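# Stand a fallen gift box upright and open its lid

## Task

A closed gift box is lying on one of its sides on the table. Turn it so it rests on its bottom, then open it so the lid is roughly upright or tilted back past upright. Concealed magnets keep the lid's flap closed, so it needs pulling free.

## Robot and tools

Robot: two six-joint arms, left_arm and right_arm, each ending in a five-digit-style hand (index, middle, ring, thumb). right_arm has a right hand; left_arm has its mirror-image left hand. Nothing may leave the table, and the box must stay upright and open once the robot lets go.

Frames. Scene frame: origin at table height midway between the arms, +z up, +x out over the table, left_arm toward +y. Base positions: left_arm (+0.003, +0.460, +0.032) m, right_arm (+0.048, -0.377, +0.032) m, both nearly unrotated. Reported hand positions (metres), quaternions (wxyz) and velocities are in each arm's own base frame. Fixed cameras and the table use the scene frame. Reported values may be off by a few cm.

Hand point axes (right hand): +z runs along the straightened fingers toward the tips, +y points out of the palm face, +x runs across the palm away from the thumb. On the left hand +x points toward the thumb instead. The palm face sits at y = -0.062. Straight fingertips reach about 0.12 to 0.16 m along +z. A rigid mast sticks out near the wrist on the palm side and can strike things.

The 48-number row, used by both execute_actions and move, always covers both arms in this order:
1-6: left_arm dx, dy, dz, rx, ry, rz.
7-22: left hand motor goals.
23-24: left current_limit, speed.
25-30: right_arm dx, dy, dz, rx, ry, rz.
31-46: right hand motor goals.
47-48: right current_limit, speed.
Every value lies in [-1, 1].

The six pose numbers are an offset, not a pose. They count from that arm's current Hand target and run along the Hand target's own axes. 1.0 means 0.6 m for dx, dy, dz and 180 degrees for rx, ry, rz, which together form one rotation vector. All zeros re-requests the current Hand target. Sending the same offset twice moves the arm twice.

The 16 motor goals come in this order: index_mcp, index_abd, index_pip, index_dip, thumb_cmc, thumb_axl, thumb_mcp, thumb_ipl, middle_mcp, middle_abd, middle_pip, middle_dip, ring_mcp, ring_abd, ring_pip, ring_dip. Each is an absolute hinge angle scaled between its stops. The straight values are:
- _mcp -0.75, _pip -0.58, _dip -0.70.
- _abd 0.00.
- thumb_cmc -0.71, thumb_axl -0.68, thumb_mcp -0.23, thumb_ipl -0.17.
Toward +1 means more bend, the thumb swinging in front of the palm, or a finger splaying away from the thumb.

current_limit maps -1 to +1 onto 0 to 550 mA. speed sets the hinge rate: (speed+1)/2 of 8.5 rad/s. Both start at +0.4 and -0.6. A 0 in a hand slot is a real goal, so to leave a hand alone, copy back its hand_goal, hand_current_limit and hand_speed.

Tools:
- execute_actions(actions, cameras): actions is a list of actions. Each action holds up to 15 rows, one per 1/30 s step; a short action repeats its last row. Every row's offset counts from the Hand target at that action's start. An empty list returns state plus all camera images.
- move(target, speed, blend, stop_force, zero, blocking, cameras): a straight-line path to one row, or to a list of up to 15 rows. Every row in the list is an offset from the same starting Hand targets. speed is in m/s, 0.002 to 3.6, default 0.25. blend is a corner radius in m. stop_force, 3 to 120 N, ends an arm's path when its wrist senses that much push. It is unreliable while the hand rotates, and you should omit it when backing away from a contact. The result adds a move: line (done, off_target, moving, held, fault) and any limits.
- wait(seconds 0-10): let the scene run.
- stop: brake a running move.
- zoom_image(camera, region [x0,y0,x1,y1], at most 504 px per side): enlarge part of the latest image.
- zero_wrist_force(arm): re-zero the force sensor.
- finished_scene(scene): end the scene; this cannot be undone.

Cameras: cam_head_left, cam_head_right (fixed, above and behind), cam_left_wrist, cam_right_wrist (fisheye, 672x504).

Result lines:
- Hand target: the last commanded pose after clipping. The hand often rests a bit short of it.
- Joint positions/torques: the arm joints.
- Wrist force/torque: the flange sensor in hand axes, plus the peak since the last report.
- hand_goal, hand_measured, hand_current_ma, hand_state: each of these lists follows the motor order above. hand_state is one of moving, goal, blocked or overload.
- MOTOR HOT: a warning of heat.

Hazards:
- Commanded rotation is clipped to 32 degrees from the measured orientation per step.
- Arms are stiff. Aiming even slightly past a firm surface, or moving fast into it, can cause a torque fault or a force fault (about 150 N). Either one freezes the arm for 10 s.
- Wrist joints manage only about 14 N m.
- A hand motor held at 495 mA or more for 5 s shuts off for 10 s.
- Motors reaching 85 C brake the arm for 30-60 s.
- The clearance check holds arms apart, but hands pressing on each other can end the scene.
- Avoid passing close to an arm's own base.
- Move slowly near the box. Don't drop it, fling it, or knock it off the table. Prefer moderate grip currents.

Each tool is called after "Emit:" as a command line: name --argument value for each argument, lists and objects as JSON in quotes; but a table of rows of numbers goes row by row, as --pt "numbers of a row", without its own name.

## Session

Emit:
execute_actions --actions '[]'

Scene clock: 0.00 s.
left_arm: end_effector_position=(+0.4063, +0.0850, +0.2300) hand_goal=(-0.754, +0.000, -0.576, -0.696, -0.714, -0.678, -0.226, -0.168, -0.754, +0.000, -0.576, -0.696, -0.754, +0.000, -0.576, -0.696) hand_measured=(-0.754, +0.000, -0.576, -0.696, -0.714, -0.678, -0.226, -0.168, -0.754, +0.000, -0.576, -0.696, -0.754, +0.000, -0.576, -0.696) hand_current_ma=(+0, +0, +0, +0, +0, +0, +0, +0, +0, +0, +0, +0, +0, +0, +0, +0) hand_state=(goal, goal, goal, goal, goal, goal, goal, goal, goal, goal, goal, goal, goal, goal, goal, goal) hand_current_limit=0.40 hand_speed=-0.60 end_effector_quat_wxyz=(+0.000, +0.000, +1.000, +0.000) | right_arm: end_effector_position=(+0.4063, -0.0850, +0.2300) hand_goal=(-0.754, +0.000, -0.576, -0.696, -0.714, -0.678, -0.226, -0.168, -0.754, +0.000, -0.576, -0.696, -0.754, +0.000, -0.576, -0.696) hand_measured=(-0.754, +0.000, -0.576, -0.696, -0.714, -0.678, -0.226, -0.168, -0.754, +0.000, -0.576, -0.696, -0.754, +0.000, -0.576, -0.696) hand_current_ma=(+0, +0, +0, +0, +0, +0, +0, +0, +0, +0, +0, +0, +0, +0, +0, +0) hand_state=(goal, goal, goal, goal, goal, goal, goal, goal, goal, goal, goal, goal, goal, goal, goal, goal) hand_current_limit=0.40 hand_speed=-0.60 end_effector_quat_wxyz=(+0.000, +1.000, +0.000, +0.000)
Joint positions: left_arm=[3.458 -1.419 -2.042 -1.252 1.571 -1.255] | right_arm=[-0.316 -1.723 2.042 -1.89 -1.571 1.255]
Joint velocities: within noise
Joint torques (N m): no reading
Wrist force (N): no reading
Wrist torque (N m): no reading
Wrist force, peak (N): no reading
Hand target: left_arm +0.4063, +0.0850, +0.2300; +0.000, +0.000, +1.000, +0.000 | right_arm +0.4063, -0.0850, +0.2300; +0.000, +1.000, +0.000, +0.000

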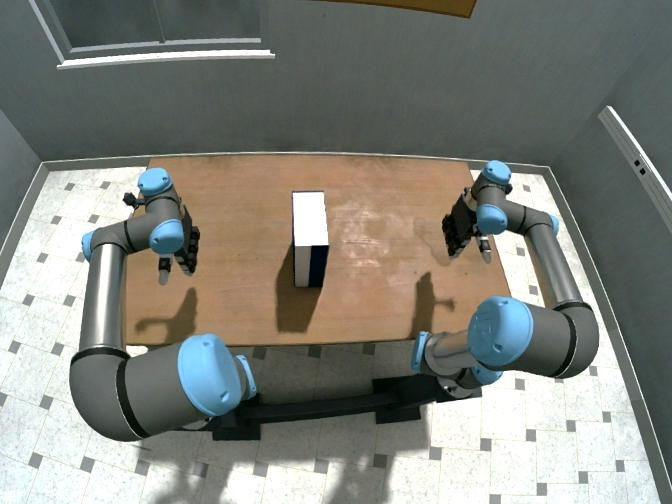

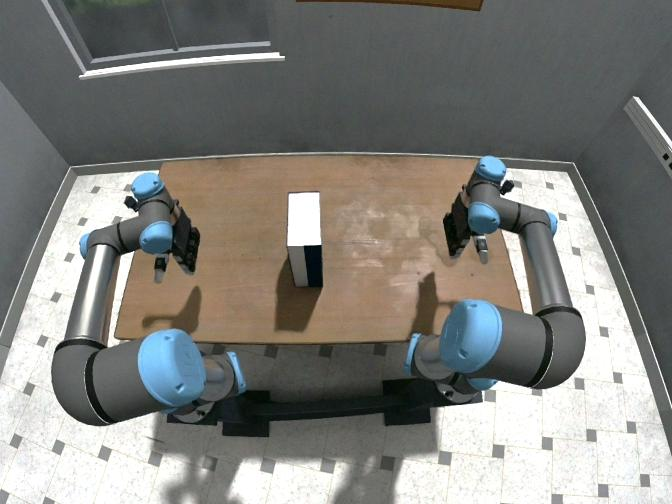

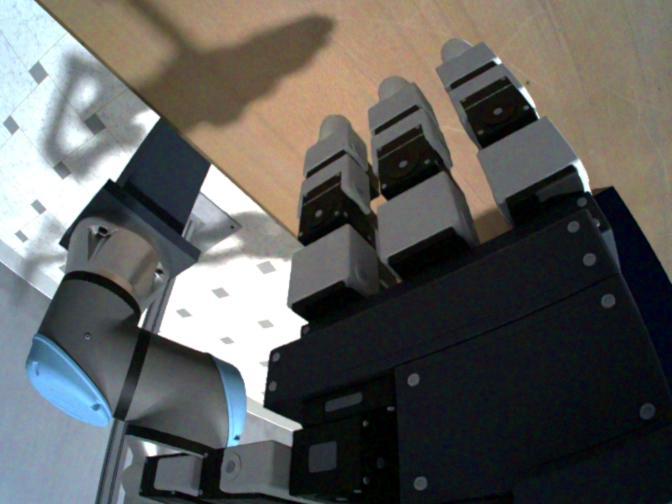

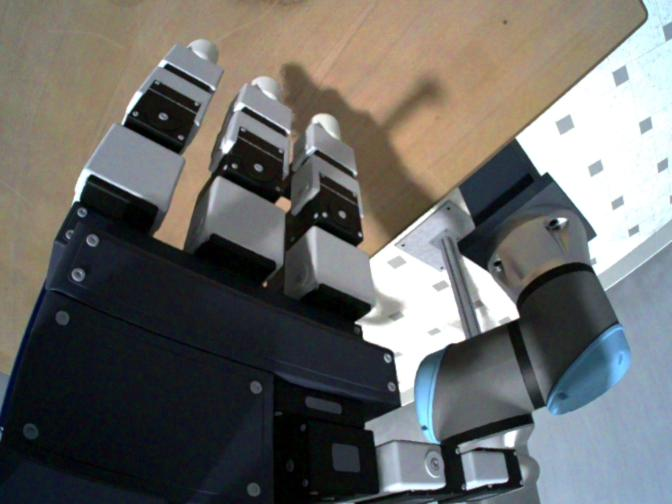

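Emit:
zoom_image --camera "cam_head_left" --region '[240, 170, 380, 310]'

Emit:
zoom_image --camera "cam_head_right" --region '[240, 170, 380, 310]'

Scaled by 3.600 from the camera's 672x504 image, which has a finer 960x720 frame.

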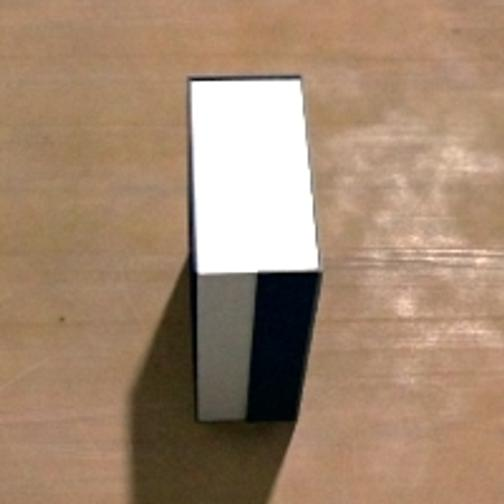

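Scaled by 3.600 from the camera's 672x504 image, which has a finer 960x720 frame.

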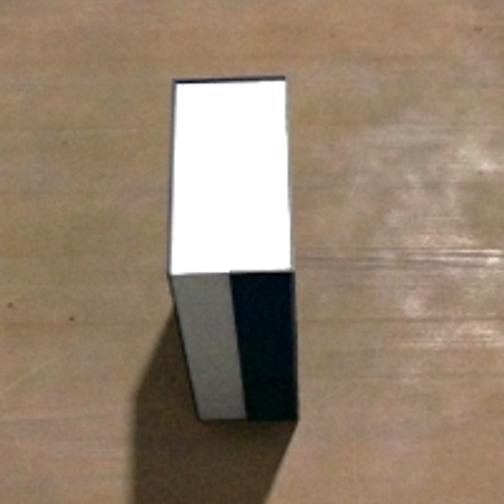

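Emit:
move --pt "-0.1 -0.083 -0.2 0 0 0.5 -0.754 0 -0.576 -0.696 -0.714 -0.678 -0.226 -0.168 -0.754 0 -0.576 -0.696 -0.754 0 -0.576 -0.696 0.4 -0.6 0.0517 -0.2 -0.02 0.1667 0 0 -0.754 0 -0.576 -0.696 -0.714 -0.678 -0.226 -0.168 -0.754 0 -0.576 -0.696 -0.754 0 -0.576 -0.696 0.4 -0.6" --pt "-0.2017 -0.3717 -0.1833 0 -0.5 0.866 -0.754 0 -0.576 -0.696 -0.714 -0.678 -0.226 -0.168 -0.754 0 -0.576 -0.696 -0.754 0 -0.576 -0.696 0.4 -0.6 0.0517 -0.4358 0.02 0.3333 0 0 -0.754 0 -0.576 -0.696 -0.714 -0.678 -0.226 -0.168 -0.754 0 -0.576 -0.696 -0.754 0 -0.576 -0.696 0.4 -0.6" --pt "-0.2017 -0.5383 -0.1833 0 -0.5 0.866 -0.754 0 -0.576 -0.696 -0.714 -0.678 -0.226 -0.168 -0.754 0 -0.576 -0.696 -0.754 0 -0.576 -0.696 0.4 -0.6 0.0517 -0.5358 0.02 0.3333 0 0 -0.754 0 -0.576 -0.696 -0.714 -0.678 -0.226 -0.168 -0.754 0 -0.576 -0.696 -0.754 0 -0.576 -0.696 0.4 -0.6" --speed '[0.5, 0.5, 0.3]' --blend '[0.05, 0.04, 0]' --cameras '["all"]'

Scene clock: 163.83 s.
left_arm: end_effector_position=(+0.5273, -0.2379, +0.3400) hand_goal=(-0.754, +0.000, -0.576, -0.696, -0.714, -0.678, -0.226, -0.168, -0.754, +0.000, -0.576, -0.696, -0.754, +0.000, -0.576, -0.696) hand_measured=(-0.760, +0.000, -0.576, -0.696, -0.720, -0.678, -0.224, -0.168, -0.760, +0.000, -0.576, -0.696, -0.760, +0.000, -0.576, -0.696) hand_current_ma=(+0, +0, +0, +0, -1, +0, +0, +0, -1, +0, +0, +0, +0, +0, +0, +0) hand_state=(goal, goal, goal, goal, goal, goal, goal, goal, goal, goal, goal, goal, goal, goal, goal, goal) hand_current_limit=0.40 hand_speed=-0.60 end_effector_quat_wxyz=(+0.500, +0.866, +0.000, +0.000) | right_arm: end_effector_position=(+0.4373, +0.2364, +0.2180) hand_goal=(-0.754, +0.000, -0.576, -0.696, -0.714, -0.678, -0.226, -0.168, -0.754, +0.000, -0.576, -0.696, -0.754, +0.000, -0.576, -0.696) hand_measured=(-0.748, +0.000, -0.576, -0.696, -0.710, -0.678, -0.224, -0.168, -0.746, +0.000, -0.576, -0.696, -0.748, +0.000, -0.576, -0.696) hand_current_ma=(+2, +0, +0, +0, +1, +0, +0, +0, +2, +0, +0, +0, +1, +0, +0, +0) hand_state=(goal, goal, goal, goal, goal, goal, goal, goal, goal, goal, goal, goal, goal, goal, goal, goal) hand_current_limit=0.40 hand_speed=-0.60 end_effector_quat_wxyz=(-0.500, +0.866, +0.000, +0.000)
Joint positions: left_arm=[3.416 -1.663 -1.904 -1.583 0.585 2.083] | right_arm=[-0.117 -1.589 2.013 -1.795 -0.535 1.34]
Joint torques (N m): left_arm=[-11.4 15.53 13.39 3.18 -3.36 -2.31] | right_arm=[10.65 -6.86 -12.45 -3.74 -0.91 1.25]
Wrist force (N): left_arm=[0.2 -1.9 -0.4] | right_arm=[0.4 -0.2 0.9]
Wrist torque (N m): left_arm=[0.02 0.00 0.14] | right_arm=[-0.16 -0.14 -0.16]
Wrist force, peak (N): left_arm=[1.0 -2.4 -1.3] | right_arm=[0.3 -0.5 1.2]
Hand target: left_arm +0.5273, -0.2380, +0.3400; +0.500, +0.866, +0.000, +0.000 | right_arm +0.4373, +0.2365, +0.2180; -0.500, +0.866, +0.000, +0.000
Off the commanded pose: left_arm 0.000 m, 0 deg | right_arm 0.000 m, 0 deg.
move: done
camera_calibration:
cam_left_wrist: T_world_to_cam=[[-0.786392, 0.282676, -0.549255, 0.638794], [0.409311, 0.904392, -0.12058, -0.0133571], [0.462657, -0.31964, -0.826909, 0.0890511], [0, 0, 0, 1]] pos_world=[0.46661, -0.140027, 0.422887]
cam_right_wrist: T_world_to_cam=[[-0.76772, -0.381051, -0.515176, 0.563089], [-0.398538, -0.345616, 0.84954, 0.0233295], [-0.501771, 0.857525, 0.113473, 0.123974], [0, 0, 0, 1]] pos_world=[0.503798, 0.116318, 0.256203]

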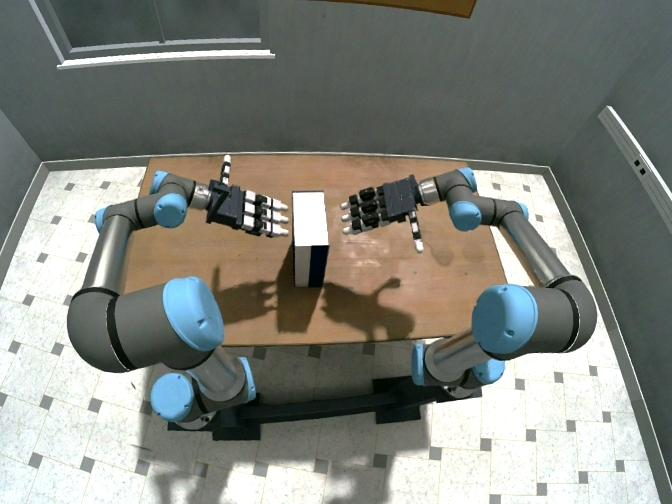

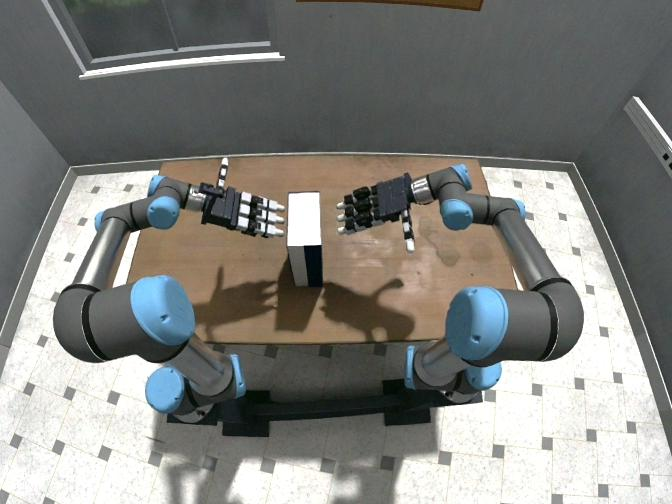

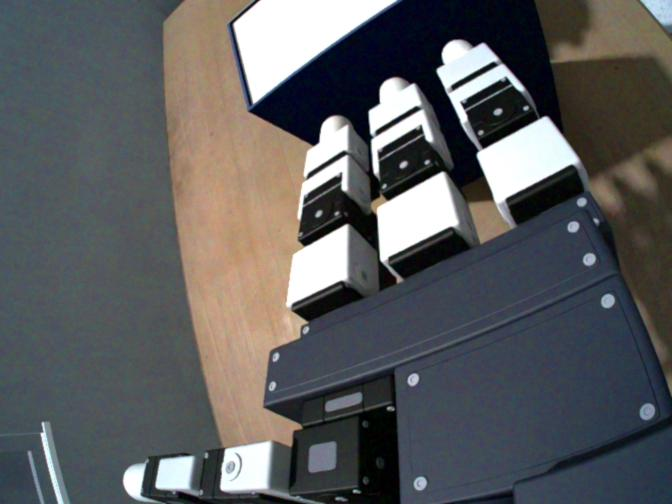

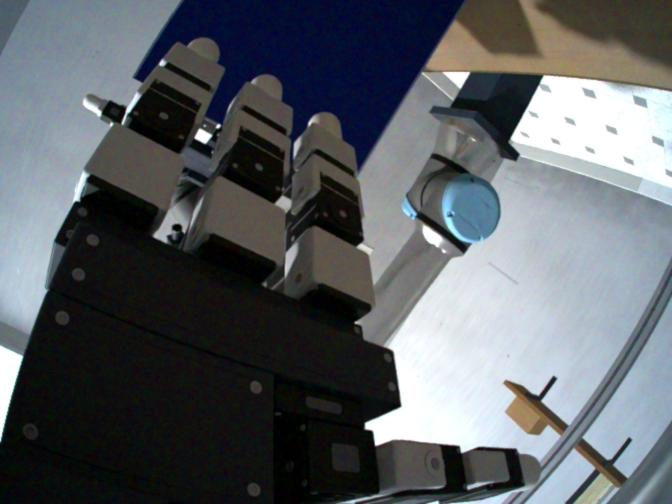

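Emit:
move --target '[0,-0.0694,-0.0735,0,0,0,-0.754,0,-0.576,-0.696,-0.714,-0.678,-0.226,-0.168,-0.754,0,-0.576,-0.696,-0.754,0,-0.576,-0.696,0.4,-0.6,0,-0.0967,0.1674,0,0,0,-0.754,0,-0.576,-0.696,-0.714,-0.678,-0.226,-0.168,-0.754,0,-0.576,-0.696,-0.754,0,-0.576,-0.696,0.4,-0.6]' --speed 0.08 --cameras '["all"]'

Scene clock: 180.70 s.
left_arm: end_effector_position=(+0.5273, -0.1790, +0.3260) hand_goal=(-0.754, +0.000, -0.576, -0.696, -0.714, -0.678, -0.226, -0.168, -0.754, +0.000, -0.576, -0.696, -0.754, +0.000, -0.576, -0.696) hand_measured=(-0.762, +0.000, -0.578, -0.696, -0.720, -0.678, -0.224, -0.168, -0.760, +0.000, -0.576, -0.696, -0.760, +0.000, -0.576, -0.696) hand_current_ma=(-1, +0, +0, +0, -1, +0, +0, +0, -1, +0, +0, +0, +0, +0, +0, +0) hand_state=(goal, goal, goal, goal, goal, goal, goal, goal, goal, goal, goal, goal, goal, goal, goal, goal) hand_current_limit=0.40 hand_speed=-0.60 end_effector_quat_wxyz=(+0.500, +0.866, +0.000, +0.000) | right_arm: end_effector_position=(+0.4373, +0.3524, +0.2180) hand_goal=(-0.754, +0.000, -0.576, -0.696, -0.714, -0.678, -0.226, -0.168, -0.754, +0.000, -0.576, -0.696, -0.754, +0.000, -0.576, -0.696) hand_measured=(-0.748, +0.000, -0.576, -0.698, -0.708, -0.678, -0.224, -0.168, -0.746, +0.000, -0.576, -0.696, -0.748, +0.000, -0.576, -0.696) hand_current_ma=(+2, +0, +0, +0, +1, +0, +0, +0, +2, +0, +0, +0, +2, +0, +0, +0) hand_state=(goal, goal, goal, goal, goal, goal, goal, goal, goal, goal, goal, goal, goal, goal, goal, goal) hand_current_limit=0.40 hand_speed=-0.60 end_effector_quat_wxyz=(-0.500, +0.866, +0.000, +0.000)
Joint positions: left_arm=[3.53 -1.69 -1.88 -1.723 0.641 2.256] | right_arm=[0.133 -1.458 1.995 -2.334 -0.539 1.832]
Joint torques (N m): left_arm=[12.04 16.05 28.48 0.05 0.55 2.19] | right_arm=[10.56 -11.77 -26.08 -4.48 -0.93 1.52]
Wrist force (N): left_arm=[0.2 -1.7 -0.6] | right_arm=[0.2 0.3 1.0]
Wrist torque (N m): left_arm=[0.05 -0.02 0.02] | right_arm=[-0.10 -0.06 -0.12]
Wrist force, peak (N): left_arm=[0.3 -2.0 -1.4] | right_arm=[0.2 0.0 1.4]
Hand target: left_arm +0.5273, -0.1789, +0.3260; +0.500, +0.866, +0.000, +0.000 | right_arm +0.4373, +0.3525, +0.2180; -0.500, +0.866, +0.000, +0.000
Off the commanded pose: left_arm 0.000 m, 0 deg | right_arm 0.000 m, 0 deg.
move: done
camera_calibration:
cam_left_wrist: T_world_to_cam=[[-0.78645, 0.282589, -0.549218, 0.61443], [0.409185, 0.904451, -0.120563, -0.0683477], [0.462671, -0.319549, -0.826937, 0.0963454], [0, 0, 0, 1]] pos_world=[0.466609, -0.0810269, 0.408887]
cam_right_wrist: T_world_to_cam=[[-0.767694, -0.381095, -0.515181, 0.60729], [-0.39858, -0.345543, 0.84955, 0.0634223], [-0.501777, 0.857535, 0.113374, 0.0245264], [0, 0, 0, 1]] pos_world=[0.503798, 0.232318, 0.256203]

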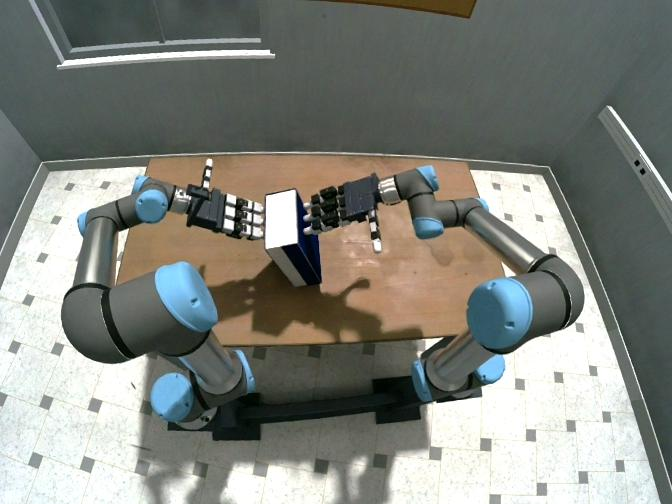

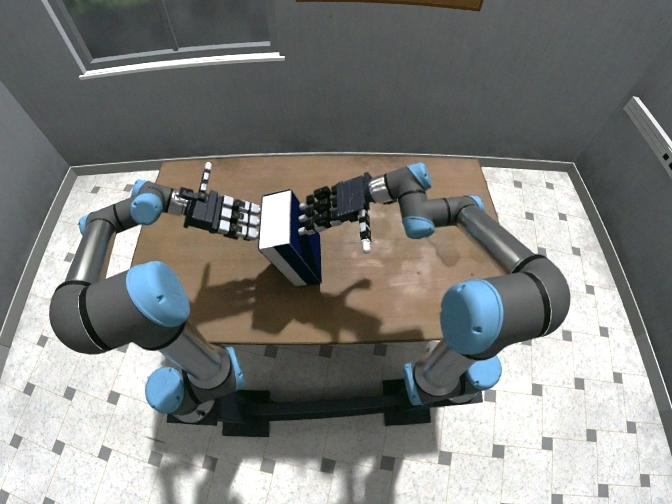

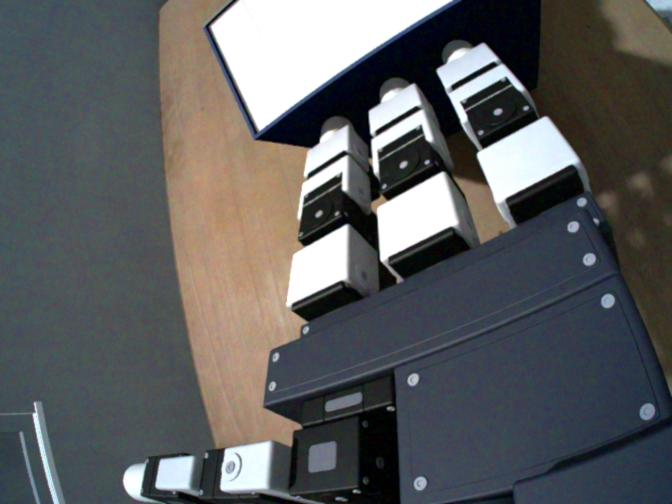

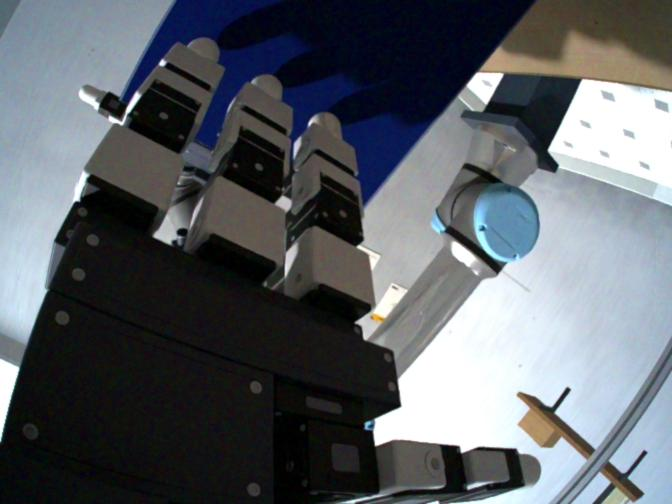

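Emit:
move --pt "0 -0.0710 -0.0487 0 0 0 -0.754 0 -0.576 -0.696 -0.714 -0.678 -0.226 -0.168 -0.754 0 -0.576 -0.696 -0.754 0 -0.576 -0.696 0.4 -0.6 0 -0.0517 0.0895 0 0 0 -0.754 0 -0.576 -0.696 -0.714 -0.678 -0.226 -0.168 -0.754 0 -0.576 -0.696 -0.754 0 -0.576 -0.696 0.4 -0.6" --pt "0 -0.1440 -0.0793 0 0 0 -0.754 0 -0.576 -0.696 -0.714 -0.678 -0.226 -0.168 -0.754 0 -0.576 -0.696 -0.754 0 -0.576 -0.696 0.4 -0.6 0 -0.0517 0.0895 0 0 0 -0.754 0 -0.576 -0.696 -0.714 -0.678 -0.226 -0.168 -0.754 0 -0.576 -0.696 -0.754 0 -0.576 -0.696 0.4 -0.6" --pt "0 -0.2148 -0.0953 0 0 0 -0.754 0 -0.576 -0.696 -0.714 -0.678 -0.226 -0.168 -0.754 0 -0.576 -0.696 -0.754 0 -0.576 -0.696 0.4 -0.6 0 -0.0517 0.0895 0 0 0 -0.754 0 -0.576 -0.696 -0.714 -0.678 -0.226 -0.168 -0.754 0 -0.576 -0.696 -0.754 0 -0.576 -0.696 0.4 -0.6" --speed '[0.08, 0.08, 0.08]' --blend '[0.005, 0.01, 0]' --cameras '["all"]'

Scene clock: 206.93 s.
left_arm: end_effector_position=(+0.5273, -0.0651, +0.2430) hand_goal=(-0.754, +0.000, -0.576, -0.696, -0.714, -0.678, -0.226, -0.168, -0.754, +0.000, -0.576, -0.696, -0.754, +0.000, -0.576, -0.696) hand_measured=(-0.774, -0.004, -0.584, -0.698, -0.720, -0.678, -0.224, -0.168, -0.774, -0.004, -0.584, -0.698, -0.776, -0.004, -0.584, -0.698) hand_current_ma=(-6, +0, -1, +0, -1, +0, +0, +0, -7, +0, -1, +0, -7, +0, -1, +0) hand_state=(goal, goal, goal, goal, goal, goal, goal, goal, blocked, goal, goal, goal, blocked, goal, goal, goal) hand_current_limit=0.40 hand_speed=-0.60 end_effector_quat_wxyz=(+0.500, +0.866, +0.000, +0.000) | right_arm: end_effector_position=(+0.4373, +0.4145, +0.2180) hand_goal=(-0.754, +0.000, -0.576, -0.696, -0.714, -0.678, -0.226, -0.168, -0.754, +0.000, -0.576, -0.696, -0.754, +0.000, -0.576, -0.696) hand_measured=(-0.742, -0.004, -0.574, -0.696, -0.708, -0.678, -0.224, -0.168, -0.746, +0.000, -0.576, -0.696, -0.748, +0.000, -0.576, -0.696) hand_current_ma=(+4, +0, +0, +0, +1, +0, +0, +0, +2, +0, +0, +0, +2, +0, +0, +0) hand_state=(goal, goal, goal, goal, goal, goal, goal, goal, goal, goal, goal, goal, goal, goal, goal, goal) hand_current_limit=0.40 hand_speed=-0.60 end_effector_quat_wxyz=(-0.500, +0.866, +0.000, +0.000)
Joint positions: left_arm=[3.73 -1.855 -1.874 -1.749 0.766 2.498] | right_arm=[0.256 -1.36 1.93 -2.554 -0.578 2.053]
Joint torques (N m): left_arm=[10.91 22.39 26.96 2.02 0.7 2.1] | right_arm=[10.48 -15.84 -25.68 -4.41 -1.02 1.43]
Wrist force (N): left_arm=[0.3 -3.5 0.3] | right_arm=[0.0 0.2 0.4]
Wrist torque (N m): left_arm=[0.19 0.05 0.06] | right_arm=[-0.06 -0.06 -0.14]
Wrist force, peak (N): left_arm=[1.2 -4.2 -5.3] | right_arm=[-0.3 0.1 -3.5]
Hand target: left_arm +0.5273, -0.0650, +0.2429; +0.500, +0.866, +0.000, +0.000 | right_arm +0.4373, +0.4145, +0.2180; -0.500, +0.866, +0.000, +0.000
Off the commanded pose: left_arm 0.000 m, 0 deg | right_arm 0.000 m, 0 deg.
move: done
camera_calibration:
cam_left_wrist: T_world_to_cam=[[-0.786496, 0.282556, -0.549169, 0.536748], [0.409202, 0.904425, -0.120702, -0.181231], [0.462577, -0.319653, -0.826949, 0.0642077], [0, 0, 0, 1]] pos_world=[0.466609, 0.032773, 0.325987]
cam_right_wrist: T_world_to_cam=[[-0.767683, -0.381037, -0.515242, 0.63091], [-0.398657, -0.34554, 0.849514, 0.0848931], [-0.501733, 0.857562, 0.113362, -0.0286677], [0, 0, 0, 1]] pos_world=[0.503798, 0.294318, 0.256203]

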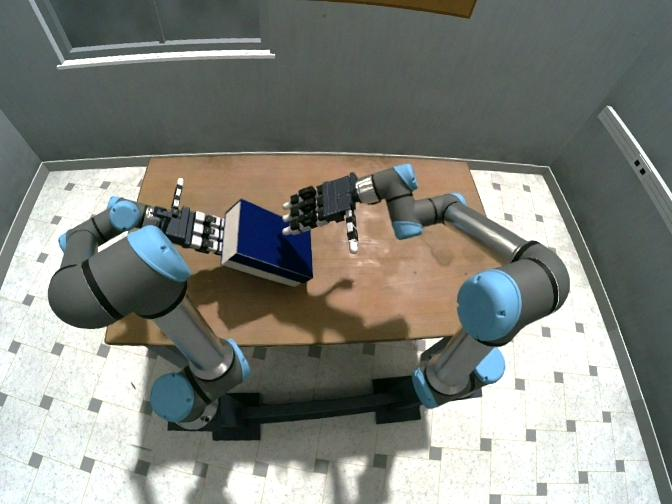

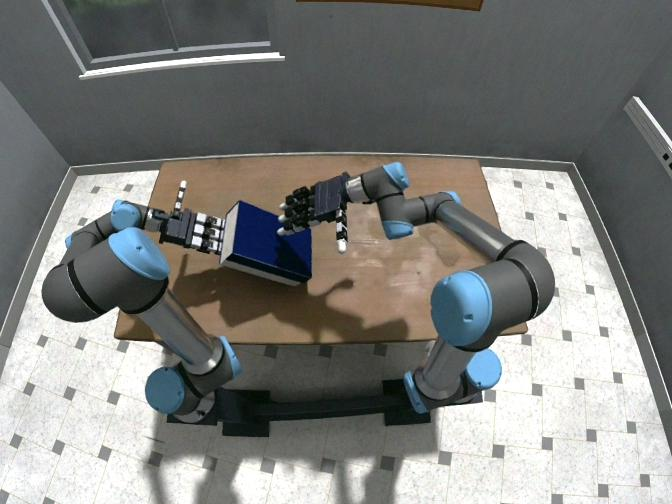

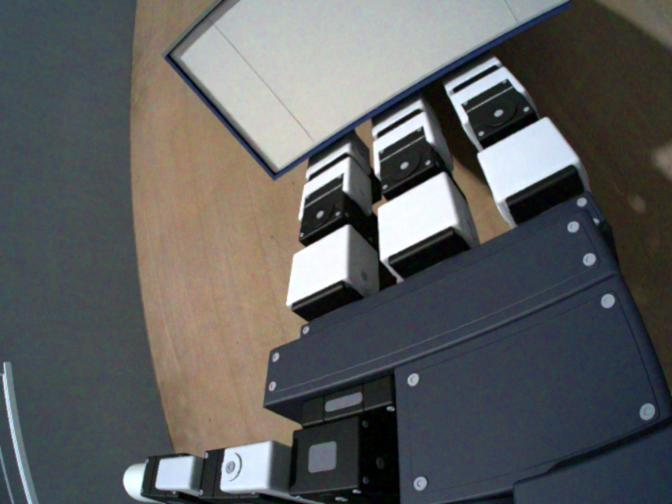

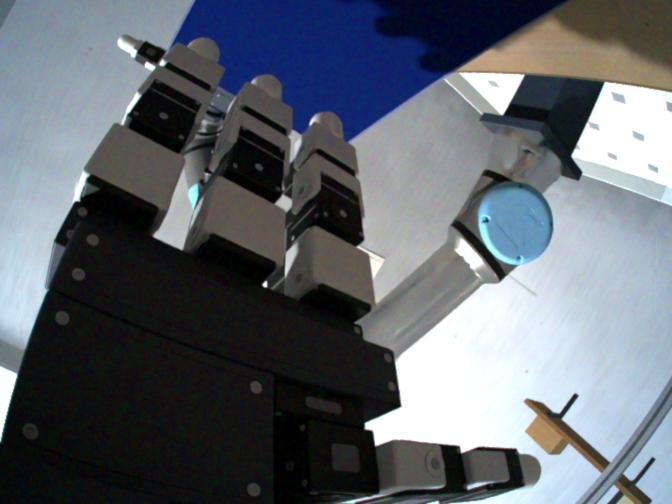

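Emit:
move --pt "0 -0.0726 -0.0033 0 0 0 -0.754 0 -0.576 -0.696 -0.714 -0.678 -0.226 -0.168 -0.754 0 -0.576 -0.696 -0.754 0 -0.576 -0.696 0.4 -0.6 0 0 0 0 0 0 -0.754 0 -0.576 -0.696 -0.714 -0.678 -0.226 -0.168 -0.754 0 -0.576 -0.696 -0.754 0 -0.576 -0.696 0.4 -0.6" --pt "0 -0.1384 0.0012 0 0 0 -0.754 0 -0.576 -0.696 -0.714 -0.678 -0.226 -0.168 -0.754 0 -0.576 -0.696 -0.754 0 -0.576 -0.696 0.4 -0.6 0 0 0 0 0 0 -0.754 0 -0.576 -0.696 -0.714 -0.678 -0.226 -0.168 -0.754 0 -0.576 -0.696 -0.754 0 -0.576 -0.696 0.4 -0.6" --pt "0 -0.1951 0.0062 0 0 0 -0.754 0 -0.576 -0.696 -0.714 -0.678 -0.226 -0.168 -0.754 0 -0.576 -0.696 -0.754 0 -0.576 -0.696 0.4 -0.6 0 0 0 0 0 0 -0.754 0 -0.576 -0.696 -0.714 -0.678 -0.226 -0.168 -0.754 0 -0.576 -0.696 -0.754 0 -0.576 -0.696 0.4 -0.6" --speed '[0.08, 0.08, 0.06]' --blend '[0.01, 0.01, 0]' --cameras '["all"]'

Scene clock: 216.40 s.
left_arm: end_effector_position=(+0.5273, -0.0097, +0.1398) hand_goal=(-0.754, +0.000, -0.576, -0.696, -0.714, -0.678, -0.226, -0.168, -0.754, +0.000, -0.576, -0.696, -0.754, +0.000, -0.576, -0.696) hand_measured=(-0.774, -0.004, -0.584, -0.698, -0.720, -0.678, -0.224, -0.168, -0.774, -0.002, -0.584, -0.698, -0.776, -0.002, -0.584, -0.698) hand_current_ma=(-6, +0, -1, +0, -1, +0, +0, +0, -7, +0, -1, +0, -7, +0, -1, +0) hand_state=(goal, goal, goal, goal, goal, goal, goal, goal, blocked, goal, goal, goal, blocked, goal, goal, goal) hand_current_limit=0.40 hand_speed=-0.60 end_effector_quat_wxyz=(+0.500, +0.866, +0.000, +0.000) | right_arm: end_effector_position=(+0.4373, +0.4145, +0.2180) hand_goal=(-0.754, +0.000, -0.576, -0.696, -0.714, -0.678, -0.226, -0.168, -0.754, +0.000, -0.576, -0.696, -0.754, +0.000, -0.576, -0.696) hand_measured=(-0.742, -0.004, -0.574, -0.696, -0.708, -0.678, -0.224, -0.168, -0.746, +0.000, -0.576, -0.696, -0.748, +0.000, -0.576, -0.696) hand_current_ma=(+4, +0, +0, +0, +1, +0, +0, +0, +2, +0, +0, +0, +2, +0, +0, +0) hand_state=(goal, goal, goal, goal, goal, goal, goal, goal, goal, goal, goal, goal, goal, goal, goal, goal) hand_current_limit=0.40 hand_speed=-0.60 end_effector_quat_wxyz=(-0.500, +0.866, +0.000, +0.000)
Joint positions: left_arm=[3.814 -2.061 -1.888 -1.587 0.827 2.581] | right_arm=[0.256 -1.36 1.93 -2.554 -0.578 2.053]
Joint torques (N m): left_arm=[11.84 27.39 22.71 1.8 0.7 2.08] | right_arm=[10.02 -15.86 -25.61 -4.39 -1.05 1.48]
Wrist force (N): left_arm=[-0.1 -4.1 -0.5] | right_arm=[0.2 0.0 0.5]
Wrist torque (N m): left_arm=[0.17 0.02 0.09] | right_arm=[-0.11 -0.10 -0.12]
Wrist force, peak (N): left_arm=[0.1 -4.6 -0.1] | right_arm=[0.2 0.2 0.8]
Hand target: left_arm +0.5273, -0.0097, +0.1397; +0.500, +0.866, +0.000, +0.000 | right_arm +0.4373, +0.4145, +0.2180; -0.500, +0.866, +0.000, +0.000
Off the commanded pose: left_arm 0.000 m, 0 deg | right_arm 0.000 m, 0 deg.
move: done
camera_calibration:
cam_left_wrist: T_world_to_cam=[[-0.78645, 0.282589, -0.549218, 0.464407], [0.409185, 0.904451, -0.120563, -0.243818], [0.462671, -0.319549, -0.826937, -0.00347979], [0, 0, 0, 1]] pos_world=[0.466609, 0.0881731, 0.222787]
cam_right_wrist: T_world_to_cam=[[-0.767683, -0.381037, -0.515242, 0.63091], [-0.398657, -0.34554, 0.849514, 0.0848931], [-0.501733, 0.857562, 0.113362, -0.0286677], [0, 0, 0, 1]] pos_world=[0.503798, 0.294318, 0.256203]

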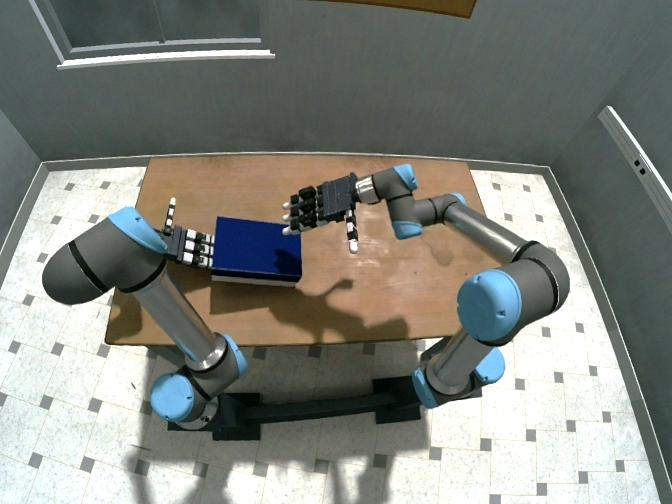

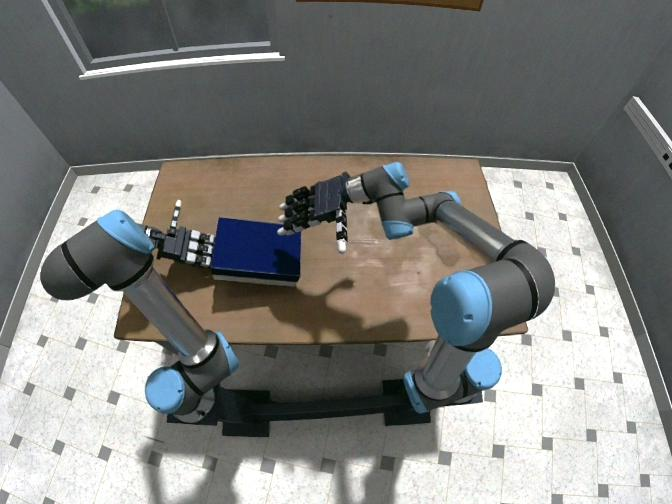

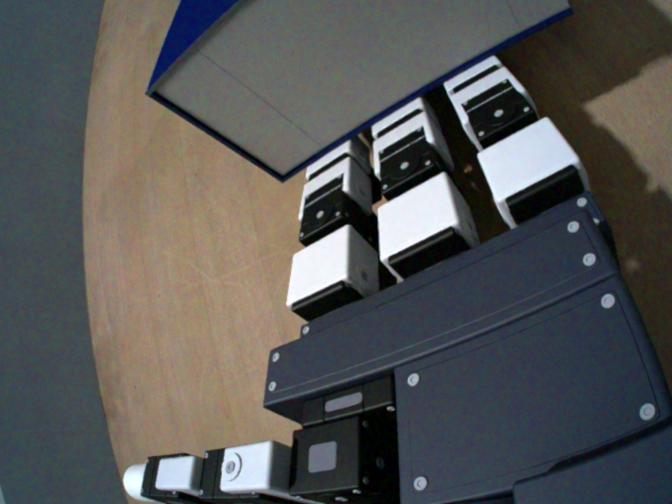

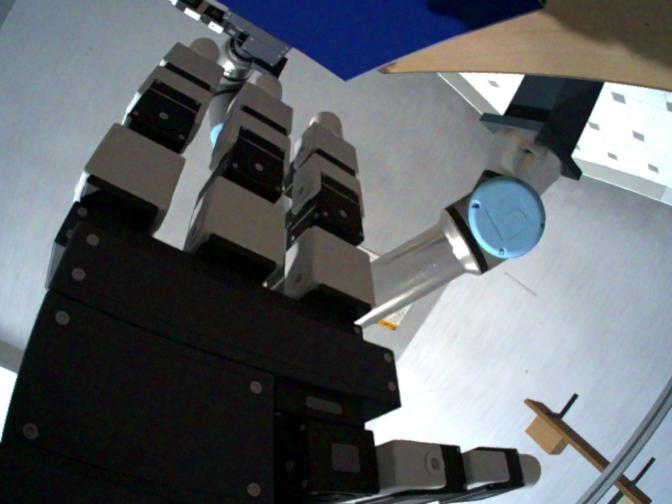

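Emit:
move --pt "0 -0.0394 0.0041 0 0 0 -0.754 0 -0.576 -0.696 -0.714 -0.678 -0.226 -0.168 -0.754 0 -0.576 -0.696 -0.754 0 -0.576 -0.696 0.4 -0.6 0 0 0 0 0 0 -0.754 0 -0.576 -0.696 -0.714 -0.678 -0.226 -0.168 -0.754 0 -0.576 -0.696 -0.754 0 -0.576 -0.696 0.4 -0.6" --pt "0 -0.0664 0.0031 0 0 0 -0.754 0 -0.576 -0.696 -0.714 -0.678 -0.226 -0.168 -0.754 0 -0.576 -0.696 -0.754 0 -0.576 -0.696 0.4 -0.6 0 0 0 0 0 0 -0.754 0 -0.576 -0.696 -0.714 -0.678 -0.226 -0.168 -0.754 0 -0.576 -0.696 -0.754 0 -0.576 -0.696 0.4 -0.6" --speed '[0.05, 0.025]' --stop_force 8 --cameras '["cam_head_left", "cam_left_wrist"]'

Scene clock: 225.07 s.
left_arm: end_effector_position=(+0.5273, +0.0086, +0.1043) hand_goal=(-0.754, +0.000, -0.576, -0.696, -0.714, -0.678, -0.226, -0.168, -0.754, +0.000, -0.576, -0.696, -0.754, +0.000, -0.576, -0.696) hand_measured=(-0.772, -0.004, -0.580, -0.698, -0.720, -0.678, -0.224, -0.168, -0.772, -0.002, -0.580, -0.696, -0.774, -0.002, -0.580, -0.696) hand_current_ma=(-5, +0, +0, +0, -1, +0, +0, +0, -6, +0, +0, +0, -6, +0, +0, +0) hand_state=(goal, goal, goal, goal, goal, goal, goal, goal, goal, goal, goal, goal, goal, goal, goal, goal) hand_current_limit=0.40 hand_speed=-0.60 end_effector_quat_wxyz=(+0.500, +0.866, +0.000, +0.000) | right_arm: end_effector_position=(+0.4373, +0.4145, +0.2180) hand_goal=(-0.754, +0.000, -0.576, -0.696, -0.714, -0.678, -0.226, -0.168, -0.754, +0.000, -0.576, -0.696, -0.754, +0.000, -0.576, -0.696) hand_measured=(-0.742, -0.004, -0.574, -0.696, -0.708, -0.678, -0.224, -0.168, -0.746, +0.000, -0.576, -0.696, -0.748, +0.000, -0.576, -0.696) hand_current_ma=(+4, +0, +0, +0, +1, +0, +0, +0, +2, +0, +0, +0, +2, +0, +0, +0) hand_state=(goal, goal, goal, goal, goal, goal, goal, goal, goal, goal, goal, goal, goal, goal, goal, goal) hand_current_limit=0.40 hand_speed=-0.60 end_effector_quat_wxyz=(-0.500, +0.866, +0.000, +0.000)
Joint positions: left_arm=[3.841 -2.14 -1.876 -1.536 0.846 2.605] | right_arm=[0.256 -1.36 1.93 -2.554 -0.578 2.053]
Joint torques (N m): left_arm=[10.91 28.89 20.66 1.89 0.94 2.03] | right_arm=[10.45 -15.53 -25.13 -4.36 -1.16 1.55]
Wrist force (N): left_arm=[-0.1 -2.0 -1.5] | right_arm=[0.1 0.1 0.5]
Wrist torque (N m): left_arm=[0.13 -0.05 0.03] | right_arm=[-0.10 -0.08 -0.14]
Wrist force, peak (N): left_arm=[0.2 -4.6 -0.5] | right_arm=[0.1 -0.1 0.7]
Hand target: left_arm +0.5273, +0.0086, +0.1043; +0.500, +0.866, +0.000, +0.000 | right_arm +0.4373, +0.4145, +0.2180; -0.500, +0.866, +0.000, +0.000
Off the commanded pose: left_arm 0.000 m, 0 deg | right_arm 0.000 m, 0 deg.
move: done
camera_calibration:
cam_left_wrist: T_world_to_cam=[[-0.78645, 0.282589, -0.549218, 0.439655], [0.409185, 0.904451, -0.120563, -0.264752], [0.462671, -0.319549, -0.826937, -0.027039], [0, 0, 0, 1]] pos_world=[0.466609, 0.106573, 0.187187]
Images, in order (width x height): cam_head_left 672x504, cam_left_wrist 672x504.

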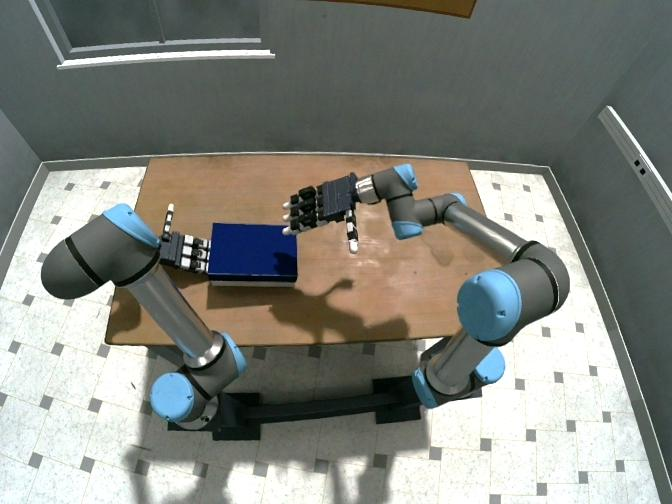

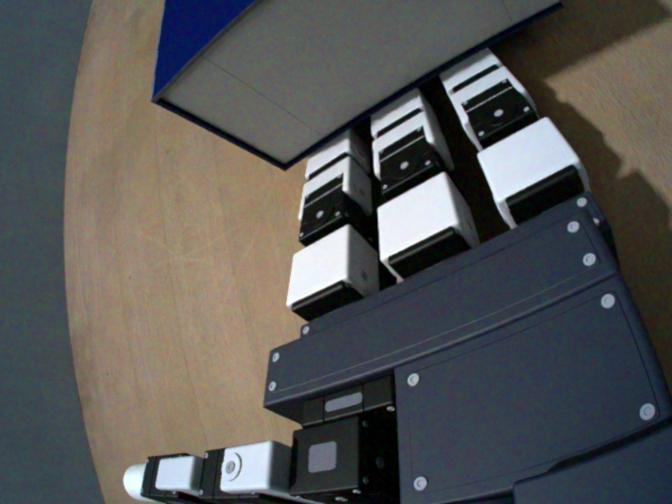

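Emit:
move --target '[0,-0.05,-0.0866,0,0,0,-0.754,0,-0.576,-0.696,-0.714,-0.678,-0.226,-0.168,-0.754,0,-0.576,-0.696,-0.754,0,-0.576,-0.696,0.4,-0.6,0,0,0,0,0,0,-0.754,0,-0.576,-0.696,-0.714,-0.678,-0.226,-0.168,-0.754,0,-0.576,-0.696,-0.754,0,-0.576,-0.696,0.4,-0.6]' --speed 0.025 --cameras '["all"]'

Scene clock: 234.83 s.
left_arm: end_effector_position=(+0.5273, +0.0685, +0.1043) hand_goal=(-0.754, +0.000, -0.576, -0.696, -0.714, -0.678, -0.226, -0.168, -0.754, +0.000, -0.576, -0.696, -0.754, +0.000, -0.576, -0.696) hand_measured=(-0.770, -0.002, -0.580, -0.698, -0.720, -0.678, -0.224, -0.168, -0.772, -0.002, -0.580, -0.696, -0.774, -0.002, -0.580, -0.696) hand_current_ma=(-5, +0, +0, +0, -1, +0, +0, +0, -5, +0, +0, +0, -6, +0, +0, +0) hand_state=(goal, goal, goal, goal, goal, goal, goal, goal, goal, goal, goal, goal, goal, goal, goal, goal) hand_current_limit=0.40 hand_speed=-0.60 end_effector_quat_wxyz=(+0.500, +0.866, +0.000, +0.000) | right_arm: end_effector_position=(+0.4373, +0.4145, +0.2180) hand_goal=(-0.754, +0.000, -0.576, -0.696, -0.714, -0.678, -0.226, -0.168, -0.754, +0.000, -0.576, -0.696, -0.754, +0.000, -0.576, -0.696) hand_measured=(-0.742, -0.004, -0.574, -0.696, -0.708, -0.678, -0.224, -0.168, -0.746, +0.000, -0.576, -0.696, -0.748, +0.000, -0.576, -0.696) hand_current_ma=(+4, +0, +0, +0, +1, +0, +0, +0, +2, +0, +0, +0, +2, +0, +0, +0) hand_state=(goal, goal, goal, goal, goal, goal, goal, goal, goal, goal, goal, goal, goal, goal, goal, goal) hand_current_limit=0.40 hand_speed=-0.60 end_effector_quat_wxyz=(-0.500, +0.866, +0.000, +0.000)
Joint positions: left_arm=[3.919 -2.188 -1.774 -1.633 0.906 2.672] | right_arm=[0.256 -1.36 1.93 -2.554 -0.578 2.053]
Joint torques (N m): left_arm=[11.48 32.19 23.43 -0.74 1.02 2.11] | right_arm=[10.19 -15.46 -24.7 -4.31 -0.96 1.5]
Wrist force (N): left_arm=[0.0 -2.1 1.3] | right_arm=[0.1 0.1 0.5]
Wrist torque (N m): left_arm=[-0.10 0.07 0.00] | right_arm=[-0.09 -0.09 -0.14]
Wrist force, peak (N): left_arm=[0.1 -2.6 -1.4] | right_arm=[-0.2 -0.2 0.8]
Hand target: left_arm +0.5273, +0.0686, +0.1043; +0.500, +0.866, +0.000, +0.000 | right_arm +0.4373, +0.4145, +0.2180; -0.500, +0.866, +0.000, +0.000
Off the commanded pose: left_arm 0.000 m, 0 deg | right_arm 0.000 m, 0 deg.
move: done
camera_calibration:
cam_left_wrist: T_world_to_cam=[[-0.78645, 0.282589, -0.549218, 0.422756], [0.409185, 0.904451, -0.120563, -0.318838], [0.462671, -0.319549, -0.826937, -0.00793001], [0, 0, 0, 1]] pos_world=[0.466609, 0.166373, 0.187187]
cam_right_wrist: T_world_to_cam=[[-0.767683, -0.381037, -0.515242, 0.63091], [-0.398657, -0.34554, 0.849514, 0.0848931], [-0.501733, 0.857562, 0.113362, -0.0286677], [0, 0, 0, 1]] pos_world=[0.503798, 0.294318, 0.256203]

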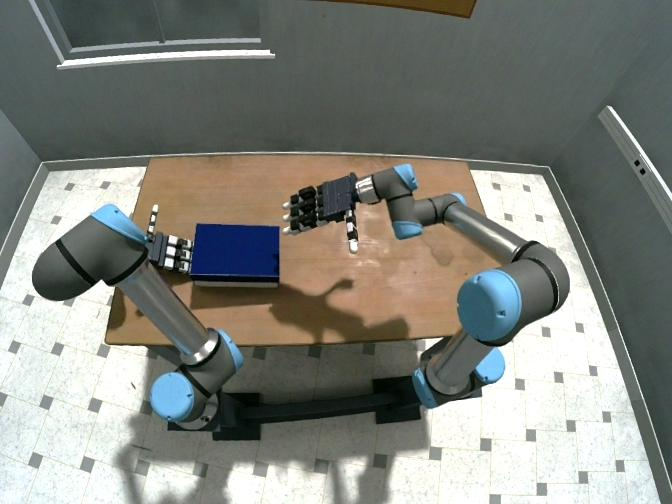

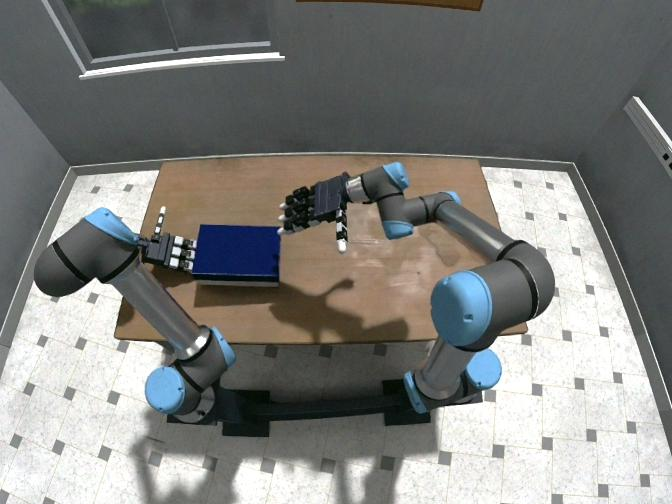

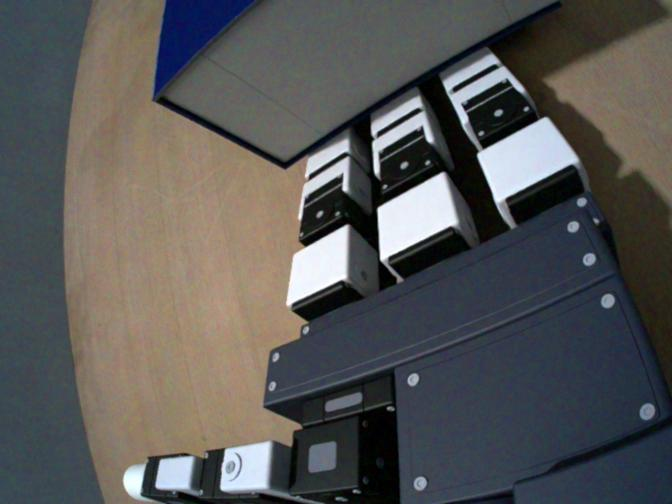

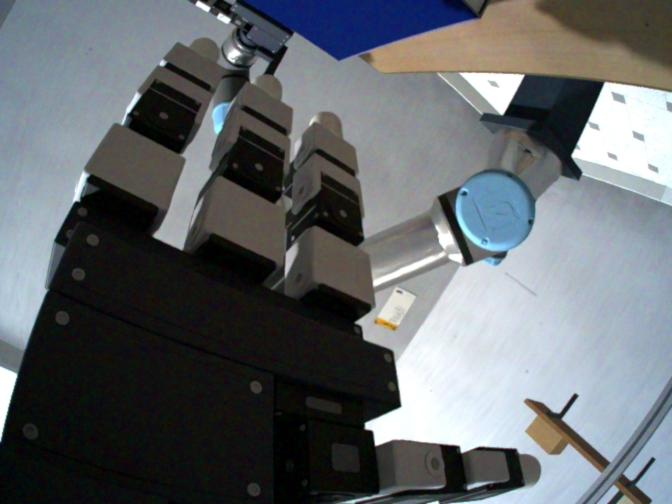

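Emit:
move --pt "0 0.0445 0.0307 0.0972 0 0 -0.754 0 -0.576 -0.696 -0.714 -0.678 -0.226 -0.168 -0.754 0 -0.576 -0.696 -0.754 0 -0.576 -0.696 0.4 -0.6 0 0 0 0 0 0 -0.754 0 -0.576 -0.696 -0.714 -0.678 -0.226 -0.168 -0.754 0 -0.576 -0.696 -0.754 0 -0.576 -0.696 0.4 -0.6" --pt "0 0.0678 0.0754 0.1944 0 0 -0.754 0 -0.576 -0.696 -0.714 -0.678 -0.226 -0.168 -0.754 0 -0.576 -0.696 -0.754 0 -0.576 -0.696 0.4 -0.6 0 0 0 0 0 0 -0.754 0 -0.576 -0.696 -0.714 -0.678 -0.226 -0.168 -0.754 0 -0.576 -0.696 -0.754 0 -0.576 -0.696 0.4 -0.6" --pt "0 0.0511 0.0465 0.1944 0 0 -0.754 0 -0.576 -0.696 -0.714 -0.678 -0.226 -0.168 -0.754 0 -0.576 -0.696 -0.754 0 -0.576 -0.696 0.4 -0.6 0 0 0 0 0 0 -0.754 0 -0.576 -0.696 -0.714 -0.678 -0.226 -0.168 -0.754 0 -0.576 -0.696 -0.754 0 -0.576 -0.696 0.4 -0.6" --speed '[0.1, 0.1, 0.02]' --blend '[0.005, 0.003, 0]' --cameras '["cam_head_left", "cam_left_wrist"]'

Scene clock: 272.53 s.
left_arm: end_effector_position=(+0.5273, +0.0290, +0.1169) hand_goal=(-0.754, +0.000, -0.576, -0.696, -0.714, -0.678, -0.226, -0.168, -0.754, +0.000, -0.576, -0.696, -0.754, +0.000, -0.576, -0.696) hand_measured=(-0.762, -0.002, -0.580, -0.698, -0.720, -0.678, -0.224, -0.168, -0.764, -0.002, -0.580, -0.698, -0.762, -0.002, -0.580, -0.698) hand_current_ma=(-1, +0, +0, +0, -1, +0, +0, +0, -1, +0, +0, +0, -1, +0, +0, +0) hand_state=(goal, goal, goal, goal, goal, goal, goal, goal, goal, goal, goal, goal, goal, goal, goal, goal) hand_current_limit=0.40 hand_speed=-0.60 end_effector_quat_wxyz=(+0.217, +0.976, +0.000, +0.000) | right_arm: end_effector_position=(+0.4373, +0.4145, +0.2180) hand_goal=(-0.754, +0.000, -0.576, -0.696, -0.714, -0.678, -0.226, -0.168, -0.754, +0.000, -0.576, -0.696, -0.754, +0.000, -0.576, -0.696) hand_measured=(-0.742, -0.004, -0.574, -0.696, -0.708, -0.678, -0.224, -0.168, -0.746, +0.000, -0.576, -0.696, -0.748, +0.000, -0.576, -0.696) hand_current_ma=(+4, +0, +0, +0, +1, +0, +0, +0, +2, +0, +0, +0, +2, +0, +0, +0) hand_state=(goal, goal, goal, goal, goal, goal, goal, goal, goal, goal, goal, goal, goal, goal, goal, goal) hand_current_limit=0.40 hand_speed=-0.60 end_effector_quat_wxyz=(-0.500, +0.866, +0.000, +0.000)
Joint positions: left_arm=[3.772 -1.882 -1.956 -1.143 1.222 2.248] | right_arm=[0.256 -1.36 1.93 -2.554 -0.578 2.053]
Joint torques (N m): left_arm=[11.66 20.94 25.54 0.49 1.24 2.12] | right_arm=[10.45 -16.11 -24.6 -4.38 -0.89 1.52]
Wrist force (N): left_arm=[0.1 -0.8 -0.5] | right_arm=[0.0 0.0 0.4]
Wrist torque (N m): left_arm=[0.05 -0.01 -0.02] | right_arm=[-0.09 -0.07 -0.15]
Wrist force, peak (N): left_arm=[0.0 -3.5 1.2] | right_arm=[0.0 0.1 0.9]
Hand target: left_arm +0.5273, +0.0291, +0.1169; +0.217, +0.976, +0.000, +0.000 | right_arm +0.4373, +0.4145, +0.2180; -0.500, +0.866, +0.000, +0.000
Off the commanded pose: left_arm 0.000 m, 0 deg | right_arm 0.000 m, 0 deg.
move: done
camera_calibration:
cam_left_wrist: T_world_to_cam=[[-0.786442, 0.546498, -0.287833, 0.402635], [0.409211, 0.810057, 0.419946, -0.342079], [0.462661, 0.212478, -0.860696, -0.0215655], [0, 0, 0, 1]] pos_world=[0.466609, 0.0616458, 0.240985]
Images, in order (width x height): cam_head_left 672x504, cam_left_wrist 672x504.

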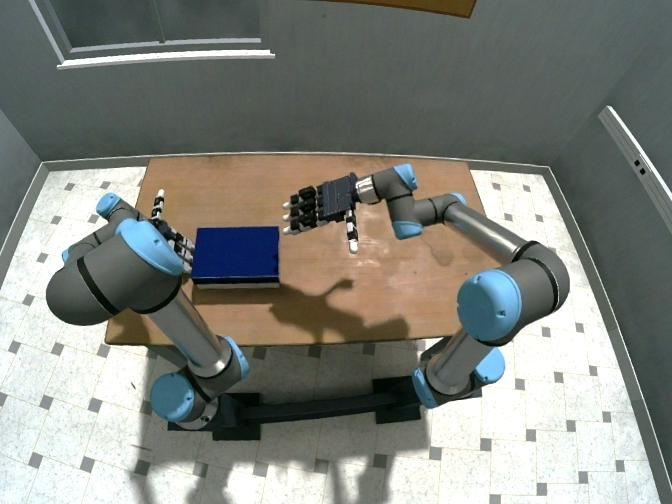

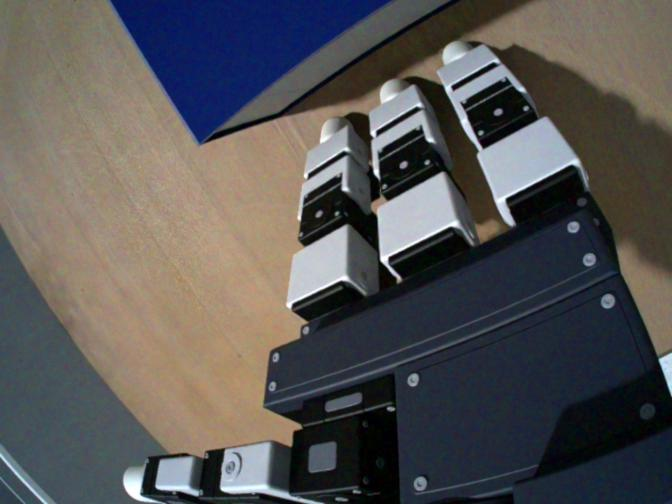

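Emit:
zoom_image --camera "cam_head_left" --region '[170, 200, 310, 305]'

Scaled by 3.600 from the camera's 672x504 image, which has a finer 960x720 frame.

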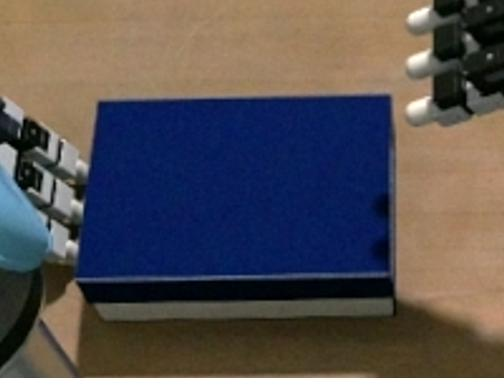

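Emit:
zoom_image --camera "cam_left_wrist" --region '[100, 0, 480, 180]'

Scaled by 1.326 from the camera's 672x504 image, which has a finer 960x720 frame.

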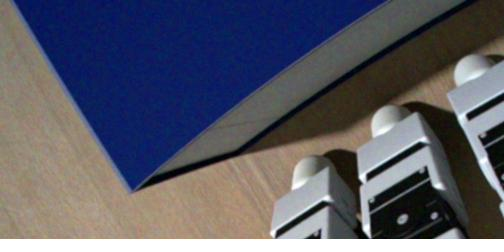

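Emit:
zoom_image --camera "cam_head_left" --region '[180, 260, 240, 300]'

Emit:
zoom_image --camera "cam_head_left" --region '[250, 260, 310, 300]'

Scaled by 8.400 from the camera's 672x504 image, which has a finer 960x720 frame.

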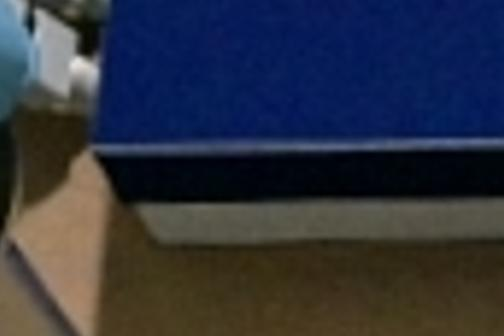

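Scaled by 8.400 from the camera's 672x504 image, which has a finer 960x720 frame.

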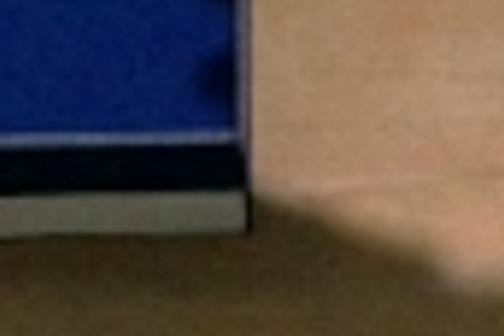

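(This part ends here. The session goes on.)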